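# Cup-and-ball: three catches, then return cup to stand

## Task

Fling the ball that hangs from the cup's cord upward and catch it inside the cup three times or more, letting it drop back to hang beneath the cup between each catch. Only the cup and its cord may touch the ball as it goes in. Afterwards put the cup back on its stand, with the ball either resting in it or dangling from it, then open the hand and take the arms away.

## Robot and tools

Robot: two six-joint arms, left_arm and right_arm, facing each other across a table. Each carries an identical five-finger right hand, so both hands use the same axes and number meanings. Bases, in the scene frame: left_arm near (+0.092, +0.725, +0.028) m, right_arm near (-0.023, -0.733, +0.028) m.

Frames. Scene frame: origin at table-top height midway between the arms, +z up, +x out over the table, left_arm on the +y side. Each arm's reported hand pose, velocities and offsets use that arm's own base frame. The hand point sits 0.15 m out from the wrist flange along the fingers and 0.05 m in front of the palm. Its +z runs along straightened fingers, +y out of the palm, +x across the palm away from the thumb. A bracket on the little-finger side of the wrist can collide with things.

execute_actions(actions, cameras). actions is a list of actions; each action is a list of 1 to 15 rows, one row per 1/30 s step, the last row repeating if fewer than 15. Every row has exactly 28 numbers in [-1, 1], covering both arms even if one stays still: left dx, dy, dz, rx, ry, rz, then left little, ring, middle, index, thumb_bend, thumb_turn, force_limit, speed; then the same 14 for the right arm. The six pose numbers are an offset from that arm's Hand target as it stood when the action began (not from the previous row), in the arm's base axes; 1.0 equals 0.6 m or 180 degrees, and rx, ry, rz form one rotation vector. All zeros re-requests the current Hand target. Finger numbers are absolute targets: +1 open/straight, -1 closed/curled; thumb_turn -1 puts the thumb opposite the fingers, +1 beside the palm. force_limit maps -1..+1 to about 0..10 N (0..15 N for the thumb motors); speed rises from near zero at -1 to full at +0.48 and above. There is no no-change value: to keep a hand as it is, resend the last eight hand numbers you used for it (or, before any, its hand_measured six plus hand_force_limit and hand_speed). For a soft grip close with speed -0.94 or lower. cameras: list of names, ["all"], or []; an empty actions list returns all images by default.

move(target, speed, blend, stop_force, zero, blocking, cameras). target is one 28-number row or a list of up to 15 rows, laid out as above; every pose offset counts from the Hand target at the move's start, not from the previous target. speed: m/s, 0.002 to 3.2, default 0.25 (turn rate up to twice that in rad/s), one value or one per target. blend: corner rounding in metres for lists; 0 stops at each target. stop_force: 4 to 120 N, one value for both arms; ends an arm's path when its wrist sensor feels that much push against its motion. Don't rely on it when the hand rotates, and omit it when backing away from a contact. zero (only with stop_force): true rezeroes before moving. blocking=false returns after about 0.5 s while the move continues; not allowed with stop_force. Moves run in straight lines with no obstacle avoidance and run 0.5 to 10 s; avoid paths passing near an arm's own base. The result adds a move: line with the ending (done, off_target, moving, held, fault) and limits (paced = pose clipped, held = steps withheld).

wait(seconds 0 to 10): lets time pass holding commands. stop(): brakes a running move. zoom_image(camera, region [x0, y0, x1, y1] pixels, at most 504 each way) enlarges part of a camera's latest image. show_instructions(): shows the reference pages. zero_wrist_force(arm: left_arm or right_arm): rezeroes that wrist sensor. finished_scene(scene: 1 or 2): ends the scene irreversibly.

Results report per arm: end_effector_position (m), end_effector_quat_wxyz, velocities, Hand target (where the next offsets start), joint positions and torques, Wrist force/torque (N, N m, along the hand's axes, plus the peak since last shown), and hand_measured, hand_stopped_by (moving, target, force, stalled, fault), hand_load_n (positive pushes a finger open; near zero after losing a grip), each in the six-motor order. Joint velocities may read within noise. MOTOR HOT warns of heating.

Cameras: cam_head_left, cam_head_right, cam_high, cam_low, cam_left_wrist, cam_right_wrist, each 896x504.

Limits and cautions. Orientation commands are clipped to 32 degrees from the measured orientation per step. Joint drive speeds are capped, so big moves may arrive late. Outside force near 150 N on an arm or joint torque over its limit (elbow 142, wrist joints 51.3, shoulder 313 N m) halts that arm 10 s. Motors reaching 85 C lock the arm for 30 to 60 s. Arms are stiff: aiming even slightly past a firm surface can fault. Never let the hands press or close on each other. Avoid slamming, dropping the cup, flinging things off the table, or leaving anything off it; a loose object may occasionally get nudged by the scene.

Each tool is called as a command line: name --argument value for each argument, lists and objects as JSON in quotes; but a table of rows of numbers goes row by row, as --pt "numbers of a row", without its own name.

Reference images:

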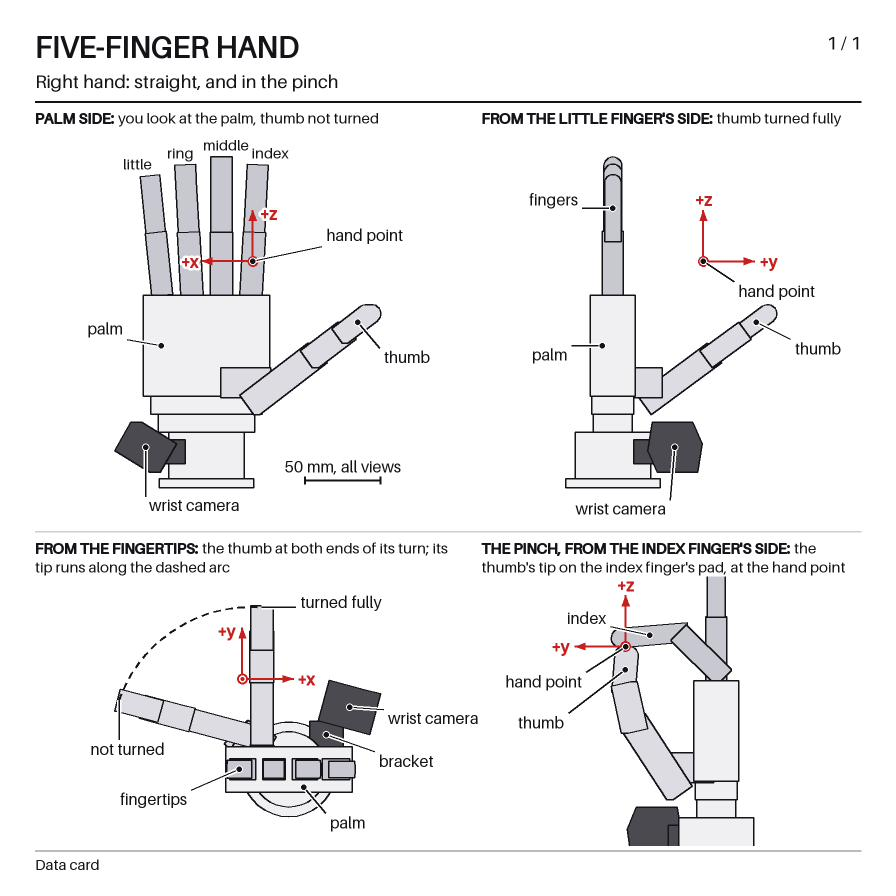

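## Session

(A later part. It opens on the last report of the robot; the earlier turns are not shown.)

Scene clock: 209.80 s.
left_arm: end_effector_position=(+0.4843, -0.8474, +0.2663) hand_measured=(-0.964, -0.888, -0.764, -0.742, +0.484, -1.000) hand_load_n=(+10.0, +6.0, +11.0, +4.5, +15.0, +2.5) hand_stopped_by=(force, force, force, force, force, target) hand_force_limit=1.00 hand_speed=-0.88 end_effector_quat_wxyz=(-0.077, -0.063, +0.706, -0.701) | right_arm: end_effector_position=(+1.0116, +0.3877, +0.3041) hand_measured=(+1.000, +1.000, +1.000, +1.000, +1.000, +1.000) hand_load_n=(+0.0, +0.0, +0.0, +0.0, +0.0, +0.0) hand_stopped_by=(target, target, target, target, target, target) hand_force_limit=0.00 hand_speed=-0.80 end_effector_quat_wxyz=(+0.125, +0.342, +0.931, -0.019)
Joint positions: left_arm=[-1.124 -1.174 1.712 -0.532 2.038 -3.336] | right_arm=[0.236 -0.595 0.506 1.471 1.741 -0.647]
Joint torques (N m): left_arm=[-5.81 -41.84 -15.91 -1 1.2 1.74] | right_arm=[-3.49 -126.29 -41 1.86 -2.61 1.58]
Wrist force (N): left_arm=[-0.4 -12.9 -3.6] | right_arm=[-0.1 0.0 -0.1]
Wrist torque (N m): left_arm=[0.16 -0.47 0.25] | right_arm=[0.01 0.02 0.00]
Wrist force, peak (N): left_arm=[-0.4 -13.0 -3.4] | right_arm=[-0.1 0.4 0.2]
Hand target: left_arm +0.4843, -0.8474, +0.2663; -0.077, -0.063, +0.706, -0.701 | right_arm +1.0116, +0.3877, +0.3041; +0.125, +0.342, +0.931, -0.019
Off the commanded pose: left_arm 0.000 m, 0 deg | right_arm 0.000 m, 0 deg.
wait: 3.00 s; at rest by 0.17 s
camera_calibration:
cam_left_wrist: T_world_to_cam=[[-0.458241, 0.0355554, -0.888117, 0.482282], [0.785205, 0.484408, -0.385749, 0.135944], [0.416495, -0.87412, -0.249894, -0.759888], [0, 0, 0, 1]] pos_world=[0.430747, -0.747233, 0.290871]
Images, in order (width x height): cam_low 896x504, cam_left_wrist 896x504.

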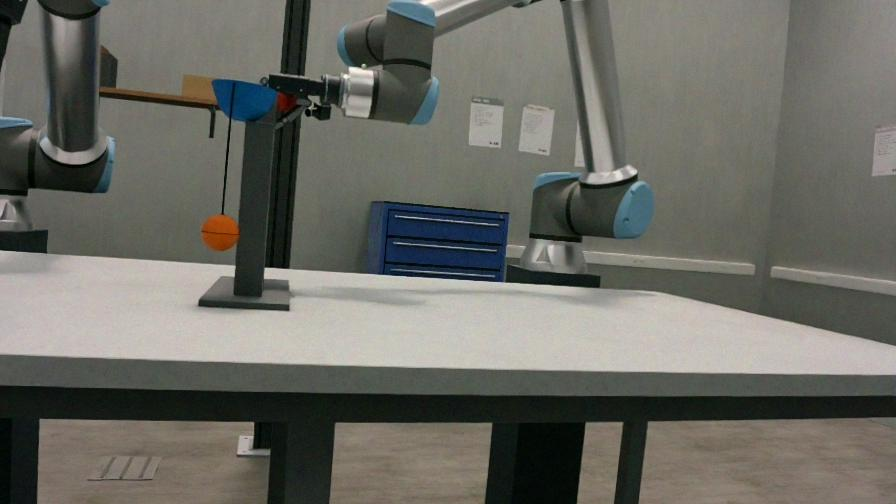

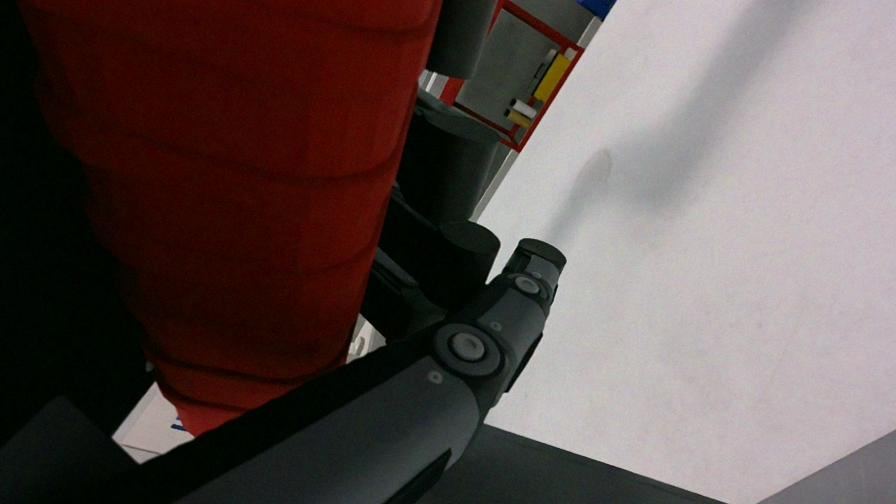

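move --target '[0,0,0.2,0,0,0,-0.98,-0.98,-0.98,-0.98,-0.98,-1,1,-0.88,0,0,0,0,0,0,1,1,1,1,1,1,0,-0.8]' --speed 0.08 --cameras '["cam_head_left","cam_head_right","cam_high","cam_low"]'

zoom_image --camera "cam_low" --region '[160, 0, 360, 140]'

zoom_image --camera "cam_high" --region '[480, 150, 640, 320]'

zoom_image --camera "cam_head_left" --region '[420, 200, 530, 320]'

zoom_image --camera "cam_head_right" --region '[420, 200, 530, 320]'

Scene clock: 225.17 s.
left_arm: end_effector_position=(+0.4843, -0.8474, +0.3862) hand_measured=(-0.966, -0.888, -0.764, -0.742, +0.484, -1.000) hand_load_n=(+0.0, +0.5, +10.5, +3.0, +15.5, +2.5) hand_stopped_by=(force, force, force, force, force, target) hand_force_limit=1.00 hand_speed=-0.88 end_effector_quat_wxyz=(-0.077, -0.063, +0.706, -0.701) | right_arm: end_effector_position=(+1.0116, +0.3877, +0.3041) hand_measured=(+1.000, +1.000, +1.000, +1.000, +1.000, +1.000) hand_load_n=(+0.0, +0.0, +0.0, +0.0, +0.0, +0.0) hand_stopped_by=(target, target, target, target, target, target) hand_force_limit=0.00 hand_speed=-0.80 end_effector_quat_wxyz=(+0.125, +0.342, +0.931, -0.019)
Joint positions: left_arm=[-1.124 -1.257 1.598 -0.335 2.038 -3.336] | right_arm=[0.236 -0.595 0.506 1.471 1.741 -0.647]
Joint torques (N m): left_arm=[5.91 -71.46 -54.48 -1.4 -0.53 1.34] | right_arm=[-3.09 -126.63 -41.24 1.95 -2.67 1.58]
Wrist force (N): left_arm=[0.7 3.0 0.1] | right_arm=[-0.1 0.2 0.2]
Wrist torque (N m): left_arm=[0.35 -0.39 -0.71] | right_arm=[0.02 0.01 0.00]
Wrist force, peak (N): left_arm=[-0.3 -13.0 -3.9] | right_arm=[0.2 0.6 0.1]
Hand target: left_arm +0.4843, -0.8474, +0.3863; -0.077, -0.063, +0.706, -0.701 | right_arm +1.0116, +0.3877, +0.3041; +0.125, +0.342, +0.931, -0.019
Off the commanded pose: left_arm 0.000 m, 0 deg | right_arm 0.000 m, 0 deg.
move: done
Images, in order (width x height): cam_head_left 896x504, cam_head_right 896x504, cam_high 896x504, cam_low 896x504.

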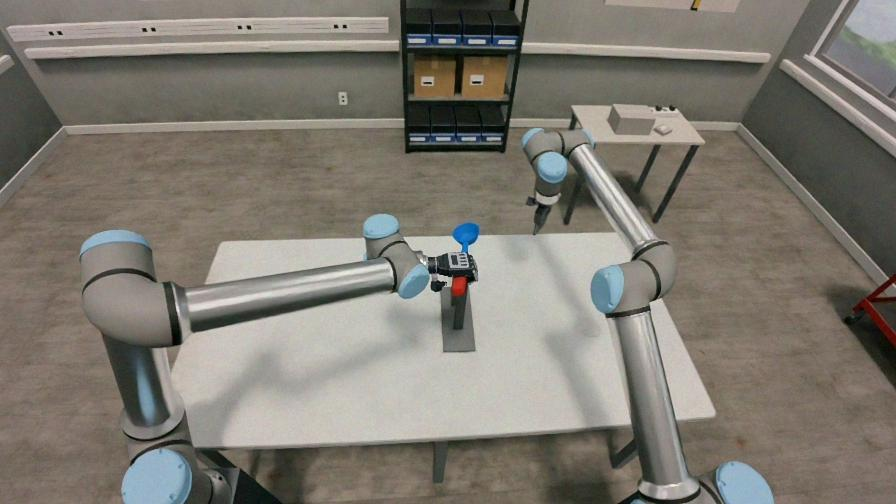

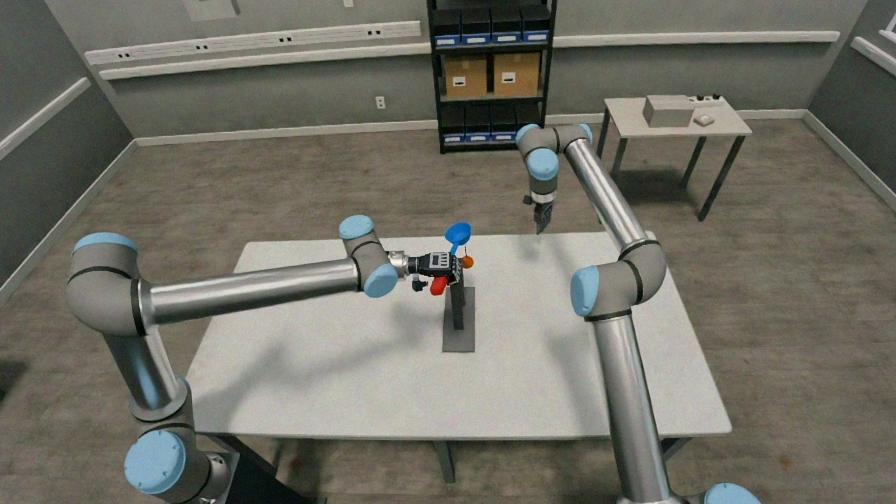

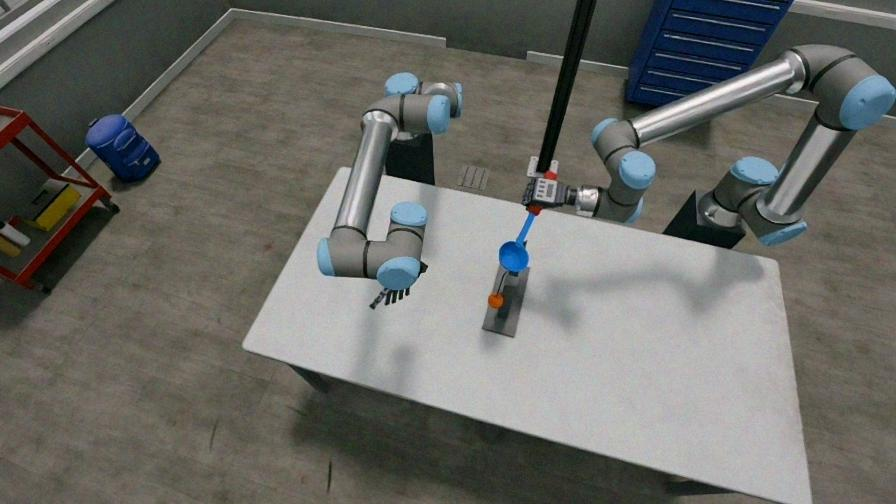

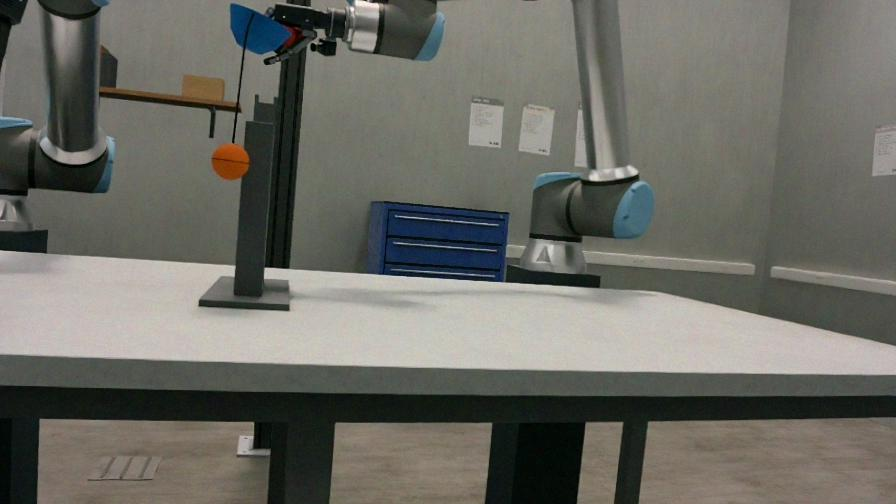

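Scaled by 2.520.

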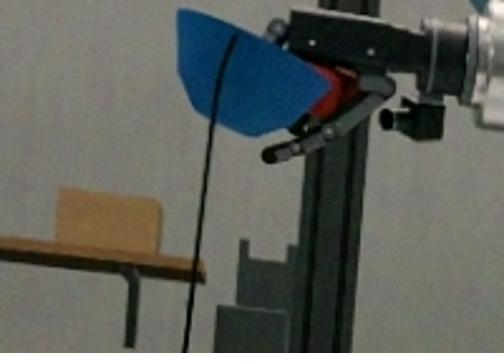

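Scaled by 2.965.

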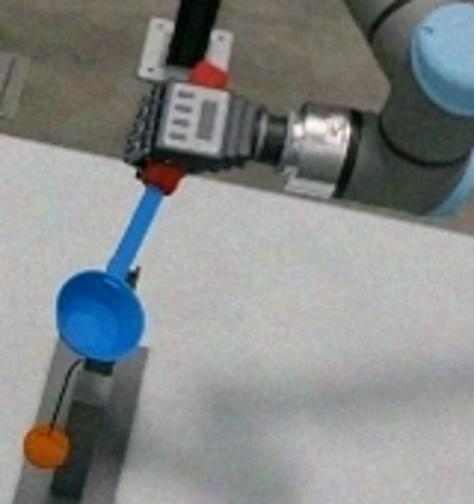

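Scaled by 4.200.

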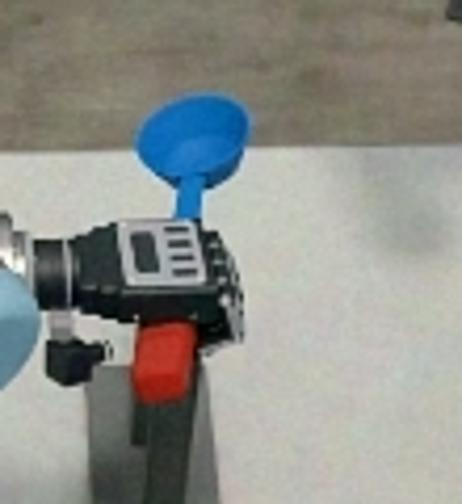

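Scaled by 4.200.

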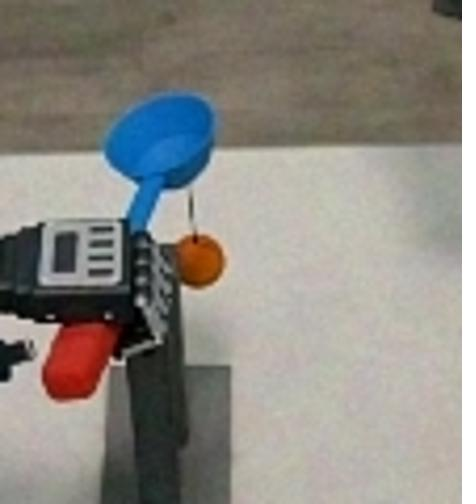

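move --pt "0 0 0.3 0 0 0 -0.98 -0.98 -0.98 -0.98 -0.98 -1 1 -0.88 0 0 0 0 0 0 1 1 1 1 1 1 0 -0.8" --pt "-0.074 0.579 0.3 0.047 -0.022 0.111 -0.98 -0.98 -0.98 -0.98 -0.98 -1 1 -0.88 0 0 0 0 0 0 1 1 1 1 1 1 0 -0.8" --pt "-0.074 0.579 -0.19 0.047 -0.022 0.111 -0.98 -0.98 -0.98 -0.98 -0.98 -1 1 -0.88 0 0 0 0 0 0 1 1 1 1 1 1 0 -0.8" --speed '[0.12,0.193,0.15]' --cameras '["cam_head_left","cam_head_right","cam_high","cam_low"]'

zoom_image --camera "cam_low" --region '[380, 80, 620, 300]'

zoom_image --camera "cam_high" --region '[580, 180, 740, 340]'

zoom_image --camera "cam_head_left" --region '[270, 220, 390, 340]'

zoom_image --camera "cam_head_right" --region '[260, 220, 380, 340]'

Scene clock: 262.80 s.
left_arm: end_effector_position=(+0.4399, -0.5000, +0.2724) hand_measured=(-0.966, -0.888, -0.764, -0.742, +0.484, -1.000) hand_load_n=(+0.0, +0.5, +11.0, +3.5, +15.5, +2.5) hand_stopped_by=(force, force, force, force, force, target) hand_force_limit=1.00 hand_speed=-0.88 end_effector_quat_wxyz=(+0.075, -0.165, +0.736, -0.652) | right_arm: end_effector_position=(+1.0116, +0.3877, +0.3041) hand_measured=(+1.000, +1.000, +1.000, +1.000, +1.000, +1.000) hand_load_n=(+0.5, +0.0, +0.0, +0.0, +0.0, +0.0) hand_stopped_by=(target, target, target, target, target, target) hand_force_limit=0.00 hand_speed=-0.80 end_effector_quat_wxyz=(+0.125, +0.342, +0.931, -0.019)
Joint positions: left_arm=[-1.096 -1.706 2.252 -0.406 1.708 -3.228] | right_arm=[0.236 -0.595 0.506 1.471 1.741 -0.647]
Joint torques (N m): left_arm=[10.92 -14.36 -25.61 -4.21 1.72 -0.11] | right_arm=[-3.1 -129.31 -40.71 1.82 -2.85 1.71]
Wrist force (N): left_arm=[0.8 2.8 0.7] | right_arm=[0.0 0.4 -0.2]
Wrist torque (N m): left_arm=[0.26 -0.30 -1.01] | right_arm=[0.08 0.01 0.02]
Wrist force, peak (N): left_arm=[0.8 4.5 1.0] | right_arm=[-0.5 -0.3 0.0]
Hand target: left_arm +0.4399, -0.5000, +0.2723; +0.075, -0.165, +0.736, -0.652 | right_arm +1.0116, +0.3877, +0.3041; +0.125, +0.342, +0.931, -0.019
Off the commanded pose: left_arm 0.000 m, 0 deg | right_arm 0.000 m, 0 deg.
move: done
Images, in order (width x height): cam_head_left 896x504, cam_head_right 896x504, cam_high 896x504, cam_low 896x504.

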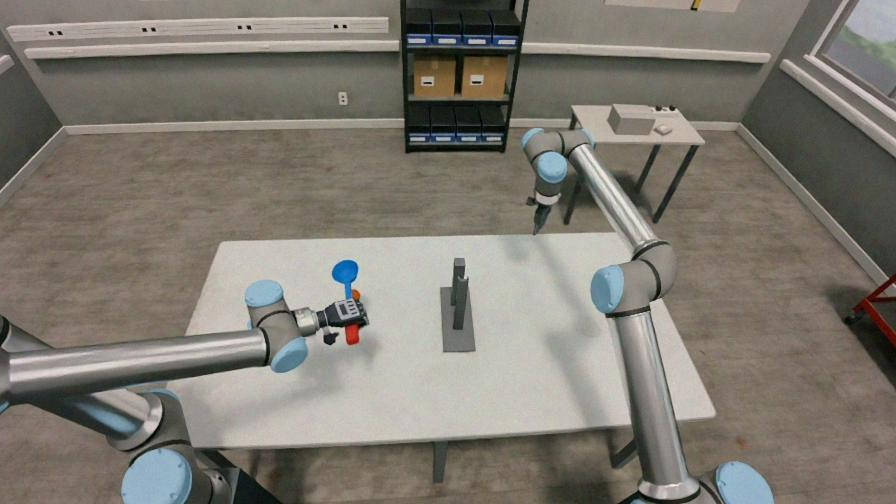

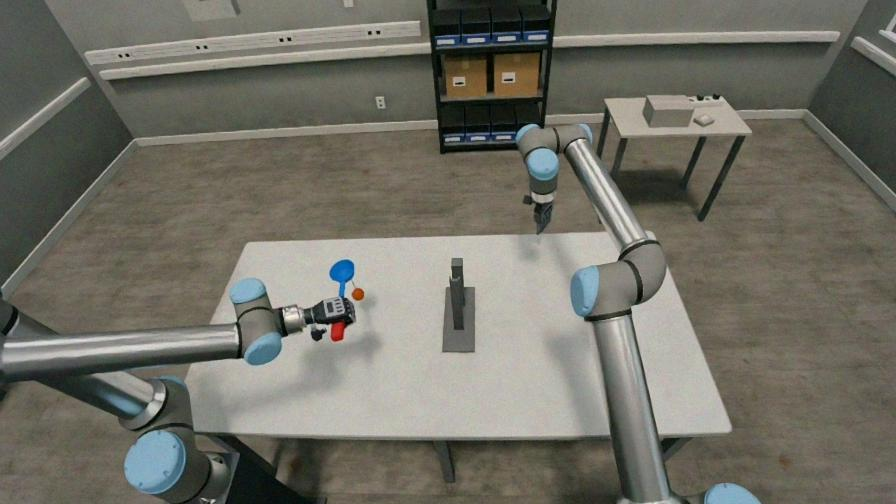

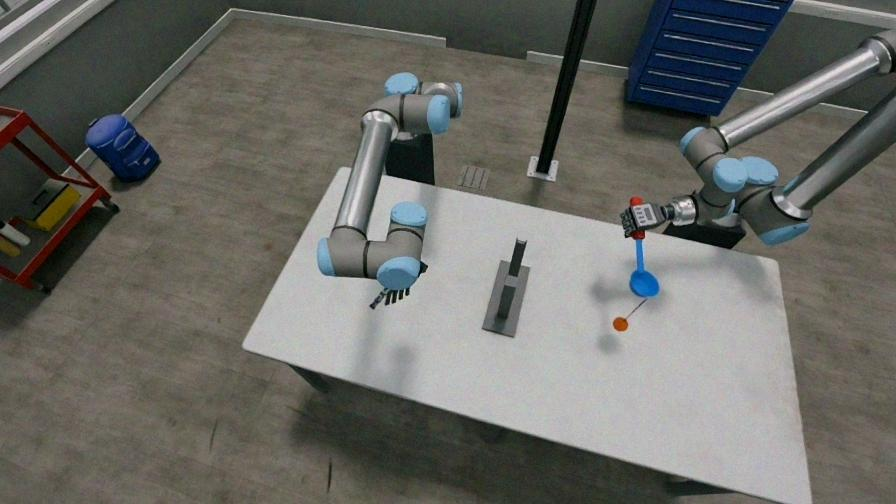

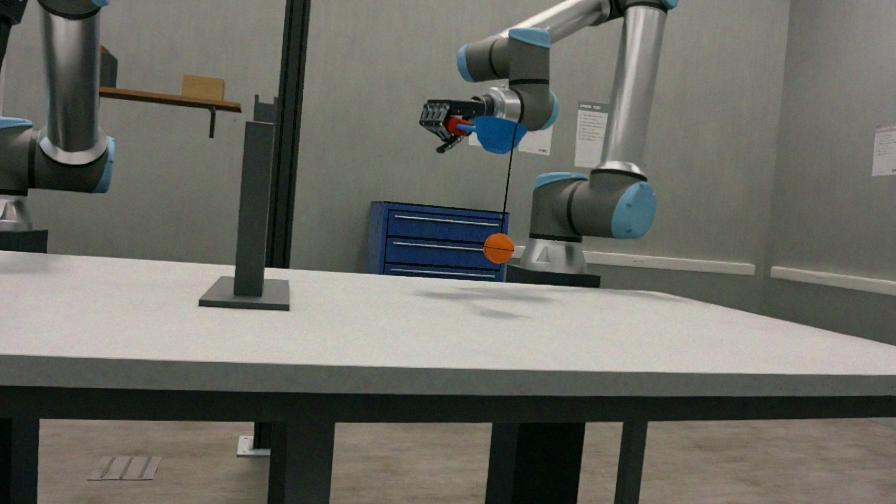

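Scaled by 2.100.

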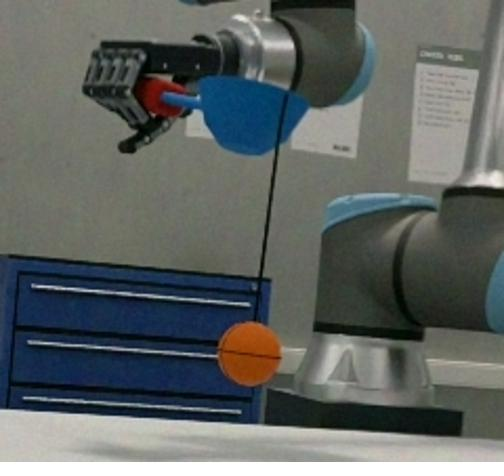

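Scaled by 3.150.

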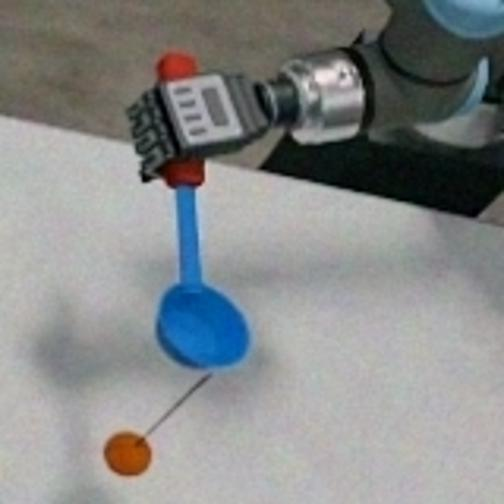

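Scaled by 4.200.

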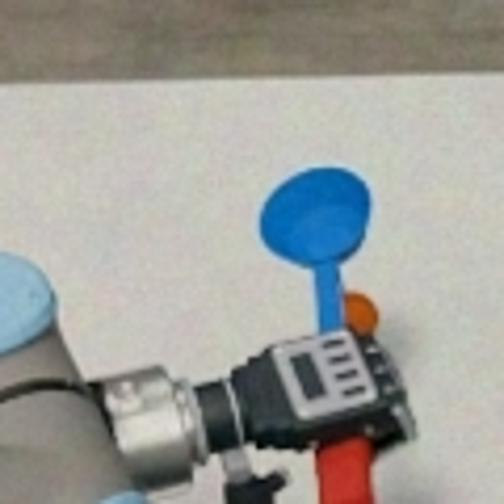

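Scaled by 4.200.

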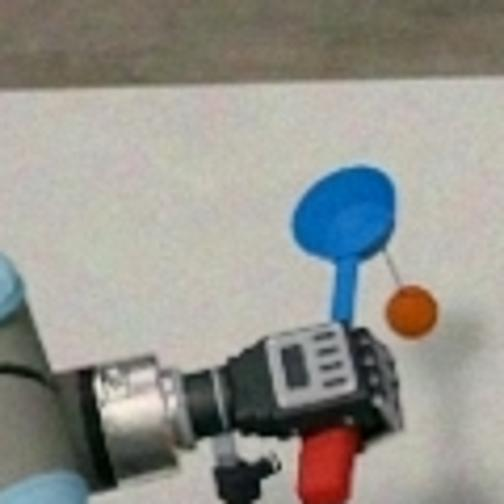

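move --target '[0,0,-0.0617,0.022,0,0,-0.98,-0.98,-0.98,-0.98,-0.98,-1,1,-0.88,0,0,0,0,0,0,1,1,1,1,1,1,0,-0.8]' --speed 0.03 --cameras '["cam_low"]'

zoom_image --camera "cam_low" --region '[400, 90, 620, 310]'

wait --seconds 0.3 --cameras '["cam_low"]'

zoom_image --camera "cam_low" --region '[400, 90, 620, 310]'

Scene clock: 311.90 s.
left_arm: end_effector_position=(+0.4399, -0.5000, +0.2354) hand_measured=(-0.966, -0.888, -0.764, -0.742, +0.484, -1.000) hand_load_n=(+0.5, +0.5, +11.0, +3.5, +15.5, +2.5) hand_stopped_by=(force, force, force, force, force, target) hand_force_limit=1.00 hand_speed=-0.88 end_effector_quat_wxyz=(+0.081, -0.163, +0.758, -0.626) | right_arm: end_effector_position=(+1.0116, +0.3877, +0.3041) hand_measured=(+1.000, +1.000, +1.000, +1.000, +1.000, +1.000) hand_load_n=(+0.0, +0.0, +0.0, +0.0, +0.0, +0.0) hand_stopped_by=(target, target, target, target, target, target) hand_force_limit=0.00 hand_speed=-0.80 end_effector_quat_wxyz=(+0.125, +0.342, +0.931, -0.019)
Joint positions: left_arm=[-1.105 -1.657 2.257 -0.394 1.695 -3.199] | right_arm=[0.236 -0.595 0.506 1.471 1.741 -0.647]
Joint torques (N m): left_arm=[-18.71 -15.78 -25.05 0 -2.86 3.77] | right_arm=[-1.95 -131.97 -40.98 1.89 -2.9 1.56]
Wrist force (N): left_arm=[0.7 2.9 1.0] | right_arm=[-0.1 -0.2 -0.1]
Wrist torque (N m): left_arm=[0.23 -0.25 -1.00] | right_arm=[-0.02 0.01 0.00]
Wrist force, peak (N): left_arm=[0.6 3.2 1.2] | right_arm=[0.1 0.1 0.7]
Hand target: left_arm +0.4399, -0.5000, +0.2353; +0.081, -0.163, +0.758, -0.626 | right_arm +1.0116, +0.3877, +0.3041; +0.125, +0.342, +0.931, -0.019
Off the commanded pose: left_arm 0.000 m, 0 deg | right_arm 0.000 m, 0 deg.
move: done
Images, in order (width x height): cam_low 896x504.

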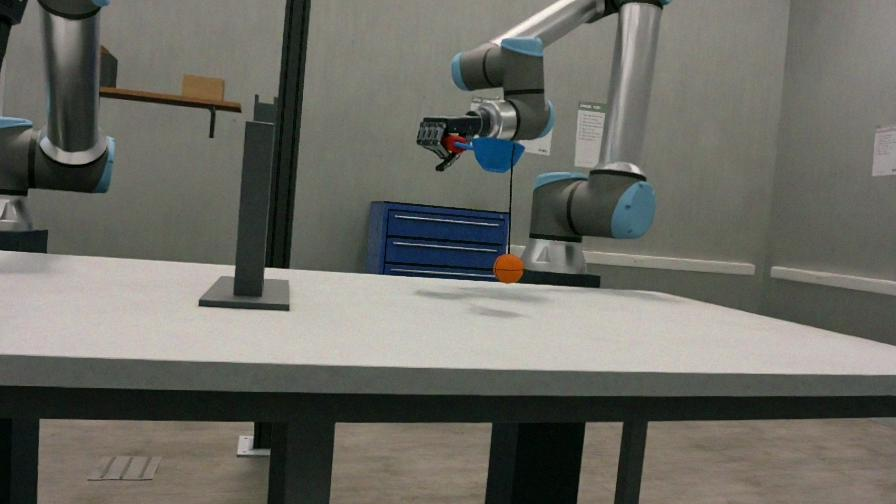

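Scaled by 2.291.

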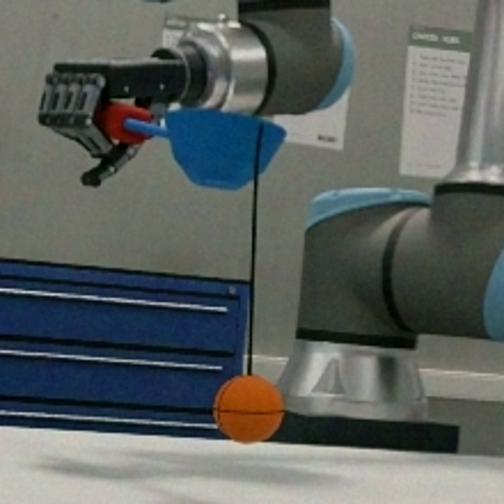

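Scene clock: 312.20 s.
left_arm: end_effector_position=(+0.4399, -0.5000, +0.2353) hand_measured=(-0.966, -0.888, -0.764, -0.742, +0.484, -1.000) hand_load_n=(+0.5, +0.5, +11.0, +3.5, +15.5, +2.5) hand_stopped_by=(force, force, force, force, force, target) hand_force_limit=1.00 hand_speed=-0.88 end_effector_quat_wxyz=(+0.081, -0.163, +0.758, -0.626) | right_arm: end_effector_position=(+1.0116, +0.3877, +0.3041) hand_measured=(+1.000, +1.000, +1.000, +1.000, +1.000, +1.000) hand_load_n=(+0.0, +0.0, +0.0, +0.0, +0.0, +0.0) hand_stopped_by=(target, target, target, target, target, target) hand_force_limit=0.00 hand_speed=-0.80 end_effector_quat_wxyz=(+0.125, +0.342, +0.931, -0.019)
Joint positions: left_arm=[-1.105 -1.657 2.257 -0.394 1.695 -3.199] | right_arm=[0.236 -0.595 0.506 1.471 1.741 -0.647]
Joint torques (N m): left_arm=[-19.33 -15.48 -24.26 0.02 -2.78 3.94] | right_arm=[-3.35 -132.17 -41.03 2.01 -2.61 1.36]
Wrist force (N): left_arm=[0.6 3.0 1.4] | right_arm=[0.0 0.2 0.1]
Wrist torque (N m): left_arm=[0.24 -0.24 -1.00] | right_arm=[0.03 0.00 0.01]
Wrist force, peak (N): left_arm=[0.8 3.3 1.2] | right_arm=[-0.3 -0.2 0.3]
Hand target: left_arm +0.4399, -0.5000, +0.2353; +0.081, -0.163, +0.758, -0.626 | right_arm +1.0116, +0.3877, +0.3041; +0.125, +0.342, +0.931, -0.019
Off the commanded pose: left_arm 0.000 m, 0 deg | right_arm 0.000 m, 0 deg.
wait: 0.30 s; at rest by 0.17 s
Images, in order (width x height): cam_low 896x504.

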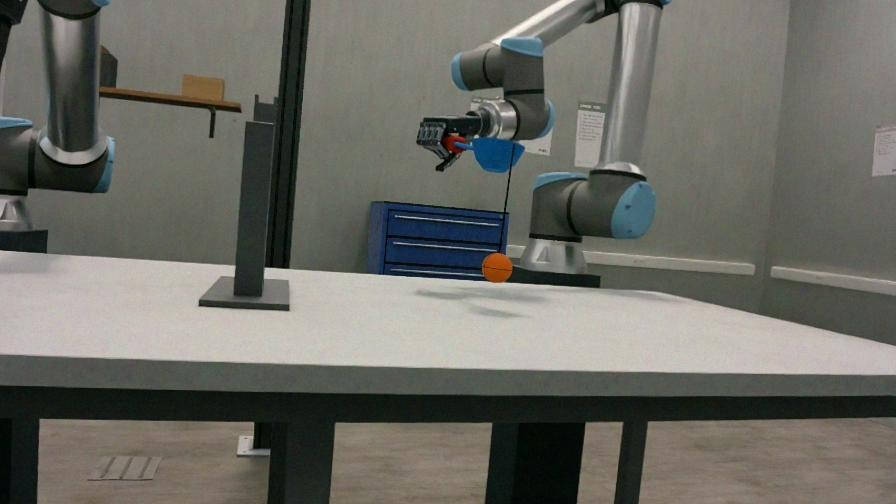

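Scaled by 2.291.

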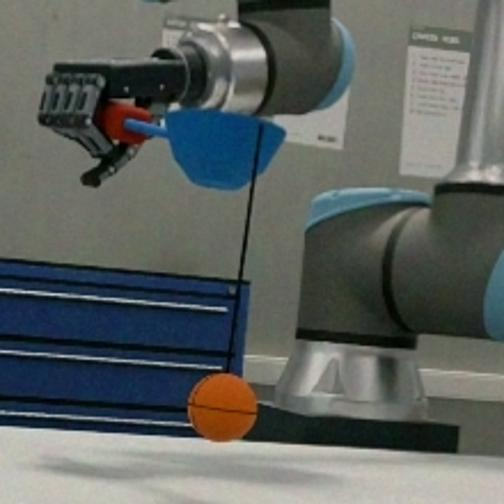

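move --target '[0,0,-0.0472,0,0,0,-0.98,-0.98,-0.98,-0.98,-0.98,-1,1,-0.88,0,0,0,0,0,0,1,1,1,1,1,1,0,-0.8]' --speed 0.012

wait --seconds 1.5 --cameras '["cam_low","cam_high"]'

zoom_image --camera "cam_low" --region '[440, 120, 580, 320]'

zoom_image --camera "cam_high" --region '[590, 240, 690, 350]'

Scene clock: 324.63 s.
left_arm: end_effector_position=(+0.4399, -0.5000, +0.2070) hand_measured=(-0.966, -0.888, -0.764, -0.742, +0.484, -1.000) hand_load_n=(+0.5, +0.5, +11.0, +4.0, +15.5, +3.0) hand_stopped_by=(force, force, force, force, force, target) hand_force_limit=1.00 hand_speed=-0.88 end_effector_quat_wxyz=(+0.081, -0.163, +0.758, -0.626) | right_arm: end_effector_position=(+1.0116, +0.3877, +0.3041) hand_measured=(+1.000, +1.000, +1.000, +1.000, +1.000, +1.000) hand_load_n=(+0.0, +0.0, +0.0, +0.0, +0.0, +0.0) hand_stopped_by=(target, target, target, target, target, target) hand_force_limit=0.00 hand_speed=-0.80 end_effector_quat_wxyz=(+0.125, +0.342, +0.931, -0.019)
Joint positions: left_arm=[-1.105 -1.621 2.286 -0.458 1.695 -3.199] | right_arm=[0.236 -0.595 0.506 1.471 1.741 -0.647]
Joint torques (N m): left_arm=[-16.05 -14.67 -21.88 -5.11 -2.9 3.81] | right_arm=[-3.18 -132.67 -40.97 1.89 -2.73 1.48]
Wrist force (N): left_arm=[0.6 2.9 1.3] | right_arm=[-0.1 0.0 0.2]
Wrist torque (N m): left_arm=[0.18 -0.21 -1.02] | right_arm=[0.00 0.01 0.00]
Wrist force, peak (N): left_arm=[0.7 3.2 1.5] | right_arm=[-0.6 0.0 0.1]
Hand target: left_arm +0.4399, -0.5000, +0.2070; +0.081, -0.163, +0.758, -0.626 | right_arm +1.0116, +0.3877, +0.3041; +0.125, +0.342, +0.931, -0.019
Off the commanded pose: left_arm 0.000 m, 0 deg | right_arm 0.000 m, 0 deg.
move: done

Scene clock: 326.13 s.
left_arm: end_effector_position=(+0.4399, -0.5000, +0.2070) hand_measured=(-0.966, -0.888, -0.764, -0.742, +0.484, -1.000) hand_load_n=(+0.5, +0.5, +11.0, +4.0, +16.0, +3.0) hand_stopped_by=(force, force, force, force, force, target) hand_force_limit=1.00 hand_speed=-0.88 end_effector_quat_wxyz=(+0.081, -0.163, +0.758, -0.626) | right_arm: end_effector_position=(+1.0116, +0.3877, +0.3041) hand_measured=(+1.000, +1.000, +1.000, +1.000, +1.000, +1.000) hand_load_n=(+0.0, +0.0, +0.0, +0.0, +0.0, +0.0) hand_stopped_by=(target, target, target, target, target, target) hand_force_limit=0.00 hand_speed=-0.80 end_effector_quat_wxyz=(+0.125, +0.342, +0.931, -0.019)
Joint positions: left_arm=[-1.105 -1.621 2.286 -0.459 1.695 -3.199] | right_arm=[0.236 -0.595 0.506 1.471 1.741 -0.647]
Joint torques (N m): left_arm=[-15.19 -16.88 -23.53 -4.12 -2.15 3.5] | right_arm=[-3.36 -132.89 -41.19 1.86 -2.84 1.45]
Wrist force (N): left_arm=[0.8 3.0 1.1] | right_arm=[0.2 0.1 0.0]
Wrist torque (N m): left_arm=[0.21 -0.22 -1.01] | right_arm=[0.02 -0.03 0.02]
Wrist force, peak (N): left_arm=[0.7 3.1 1.5] | right_arm=[-0.1 0.4 0.3]
Hand target: left_arm +0.4399, -0.5000, +0.2070; +0.081, -0.163, +0.758, -0.626 | right_arm +1.0116, +0.3877, +0.3041; +0.125, +0.342, +0.931, -0.019
Off the commanded pose: left_arm 0.000 m, 0 deg | right_arm 0.000 m, 0 deg.
wait: 1.50 s; at rest by 0.17 s
Images, in order (width x height): cam_high 896x504, cam_low 896x504.

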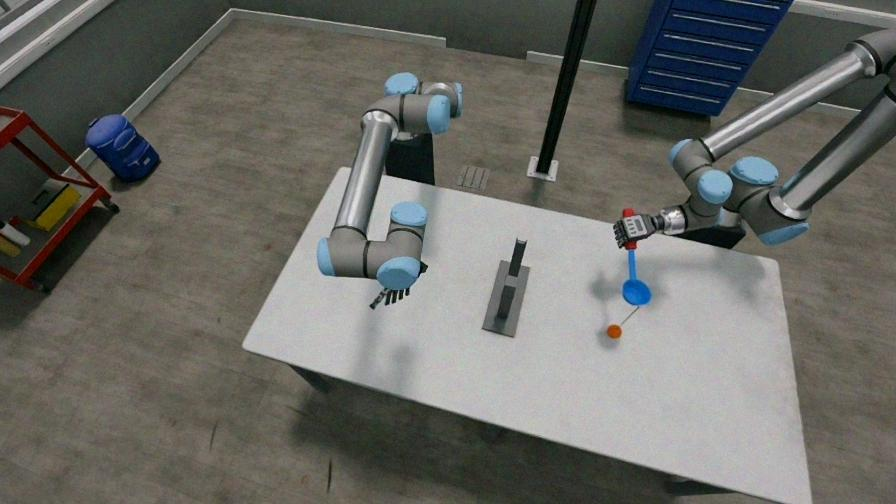

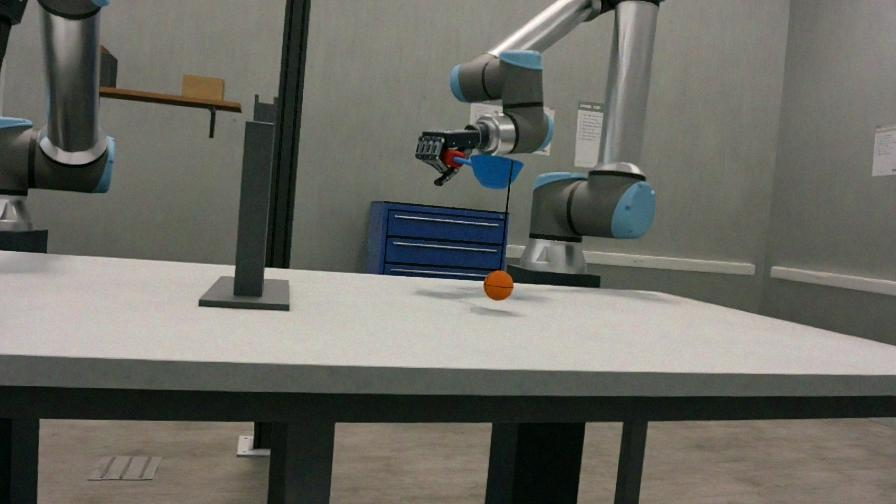

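Scaled by 2.520.

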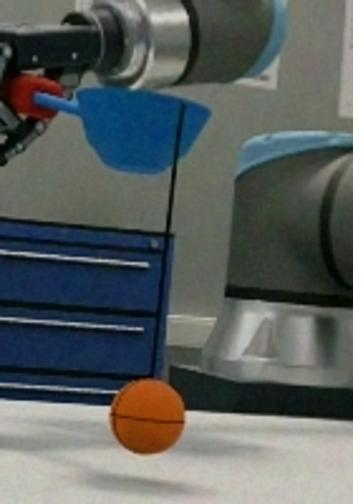

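Scaled by 4.582.

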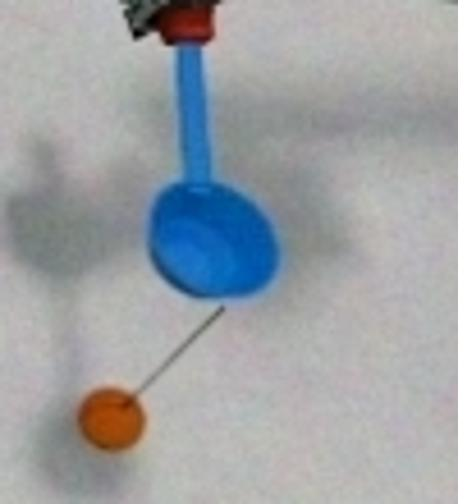

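move --target '[0,0,-0.0667,0,0,0,-0.98,-0.98,-0.98,-0.98,-0.98,-1,1,-0.88,0,0,0,0,0,0,1,1,1,1,1,1,0,-0.8]' --speed 0.014

wait --seconds 1.5 --cameras '["cam_low","cam_high"]'

zoom_image --camera "cam_low" --region '[440, 140, 580, 340]'

zoom_image --camera "cam_high" --region '[590, 240, 690, 350]'

Scene clock: 363.93 s.
left_arm: end_effector_position=(+0.4399, -0.5000, +0.1670) hand_measured=(-0.966, -0.888, -0.764, -0.742, +0.484, -1.000) hand_load_n=(+0.5, +0.5, +10.5, +3.5, +15.5, +2.5) hand_stopped_by=(force, force, force, force, force, target) hand_force_limit=1.00 hand_speed=-0.88 end_effector_quat_wxyz=(+0.081, -0.163, +0.758, -0.626) | right_arm: end_effector_position=(+1.0116, +0.3877, +0.3041) hand_measured=(+1.000, +1.000, +1.000, +1.000, +1.000, +1.000) hand_load_n=(+0.0, +0.0, +0.0, +0.0, -0.5, +0.0) hand_stopped_by=(target, target, target, target, target, target) hand_force_limit=0.00 hand_speed=-0.80 end_effector_quat_wxyz=(+0.125, +0.342, +0.931, -0.019)
Joint positions: left_arm=[-1.105 -1.564 2.323 -0.553 1.695 -3.199] | right_arm=[0.236 -0.595 0.506 1.471 1.741 -0.647]
Joint torques (N m): left_arm=[-3.52 -21.86 -20.85 -3.91 -1.38 -1.04] | right_arm=[-2.26 -133.64 -41.29 1.82 -2.77 1.61]
Wrist force (N): left_arm=[0.3 2.4 0.9] | right_arm=[0.0 0.1 -0.1]
Wrist torque (N m): left_arm=[0.20 -0.13 -0.96] | right_arm=[0.03 0.00 0.01]
Wrist force, peak (N): left_arm=[0.8 3.4 1.3] | right_arm=[-0.6 0.2 0.1]
Hand target: left_arm +0.4399, -0.5000, +0.1669; +0.081, -0.163, +0.758, -0.626 | right_arm +1.0116, +0.3877, +0.3041; +0.125, +0.342, +0.931, -0.019
Off the commanded pose: left_arm 0.000 m, 0 deg | right_arm 0.000 m, 0 deg.
move: done

Scene clock: 365.43 s.
left_arm: end_effector_position=(+0.4399, -0.5000, +0.1669) hand_measured=(-0.966, -0.888, -0.764, -0.742, +0.484, -1.000) hand_load_n=(+0.5, +0.5, +11.0, +3.5, +15.5, +2.5) hand_stopped_by=(force, force, force, force, force, target) hand_force_limit=1.00 hand_speed=-0.88 end_effector_quat_wxyz=(+0.081, -0.163, +0.758, -0.626) | right_arm: end_effector_position=(+1.0116, +0.3877, +0.3041) hand_measured=(+1.000, +1.000, +1.000, +1.000, +1.000, +1.000) hand_load_n=(+0.0, +0.0, +0.0, +0.0, +0.0, +0.0) hand_stopped_by=(target, target, target, target, target, target) hand_force_limit=0.00 hand_speed=-0.80 end_effector_quat_wxyz=(+0.125, +0.342, +0.931, -0.019)
Joint positions: left_arm=[-1.105 -1.564 2.323 -0.553 1.695 -3.199] | right_arm=[0.236 -0.595 0.506 1.471 1.741 -0.647]
Joint torques (N m): left_arm=[-2.32 -19.09 -20.16 -4.17 -1.05 -1.39] | right_arm=[-3.8 -132.38 -41.48 1.99 -2.8 1.39]
Wrist force (N): left_arm=[0.2 2.5 0.9] | right_arm=[-0.1 0.2 0.2]
Wrist torque (N m): left_arm=[0.23 -0.10 -0.96] | right_arm=[0.03 0.01 0.01]
Wrist force, peak (N): left_arm=[0.3 2.5 1.1] | right_arm=[-0.5 0.2 0.0]
Hand target: left_arm +0.4399, -0.5000, +0.1669; +0.081, -0.163, +0.758, -0.626 | right_arm +1.0116, +0.3877, +0.3041; +0.125, +0.342, +0.931, -0.019
Off the commanded pose: left_arm 0.000 m, 0 deg | right_arm 0.000 m, 0 deg.
wait: 1.50 s; at rest by 0.17 s
Images, in order (width x height): cam_high 896x504, cam_low 896x504.

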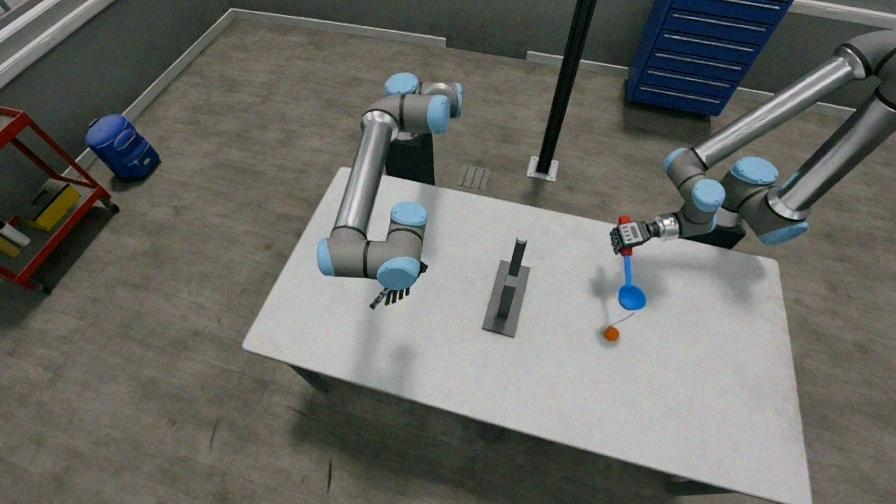

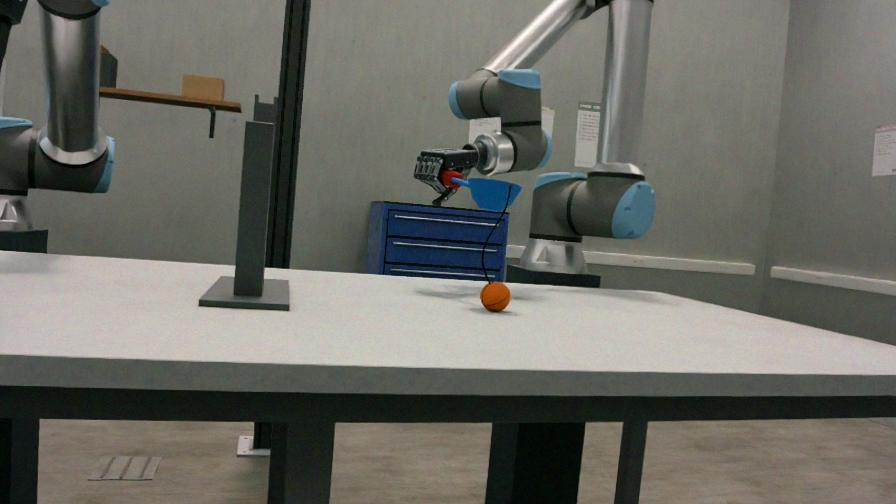

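Scaled by 2.520.

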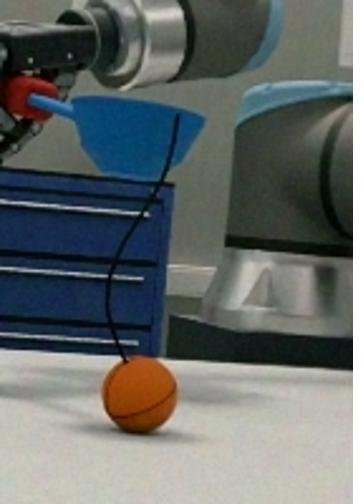

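Scaled by 4.582.

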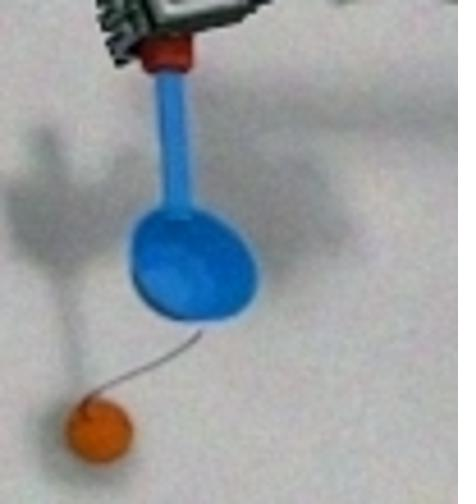

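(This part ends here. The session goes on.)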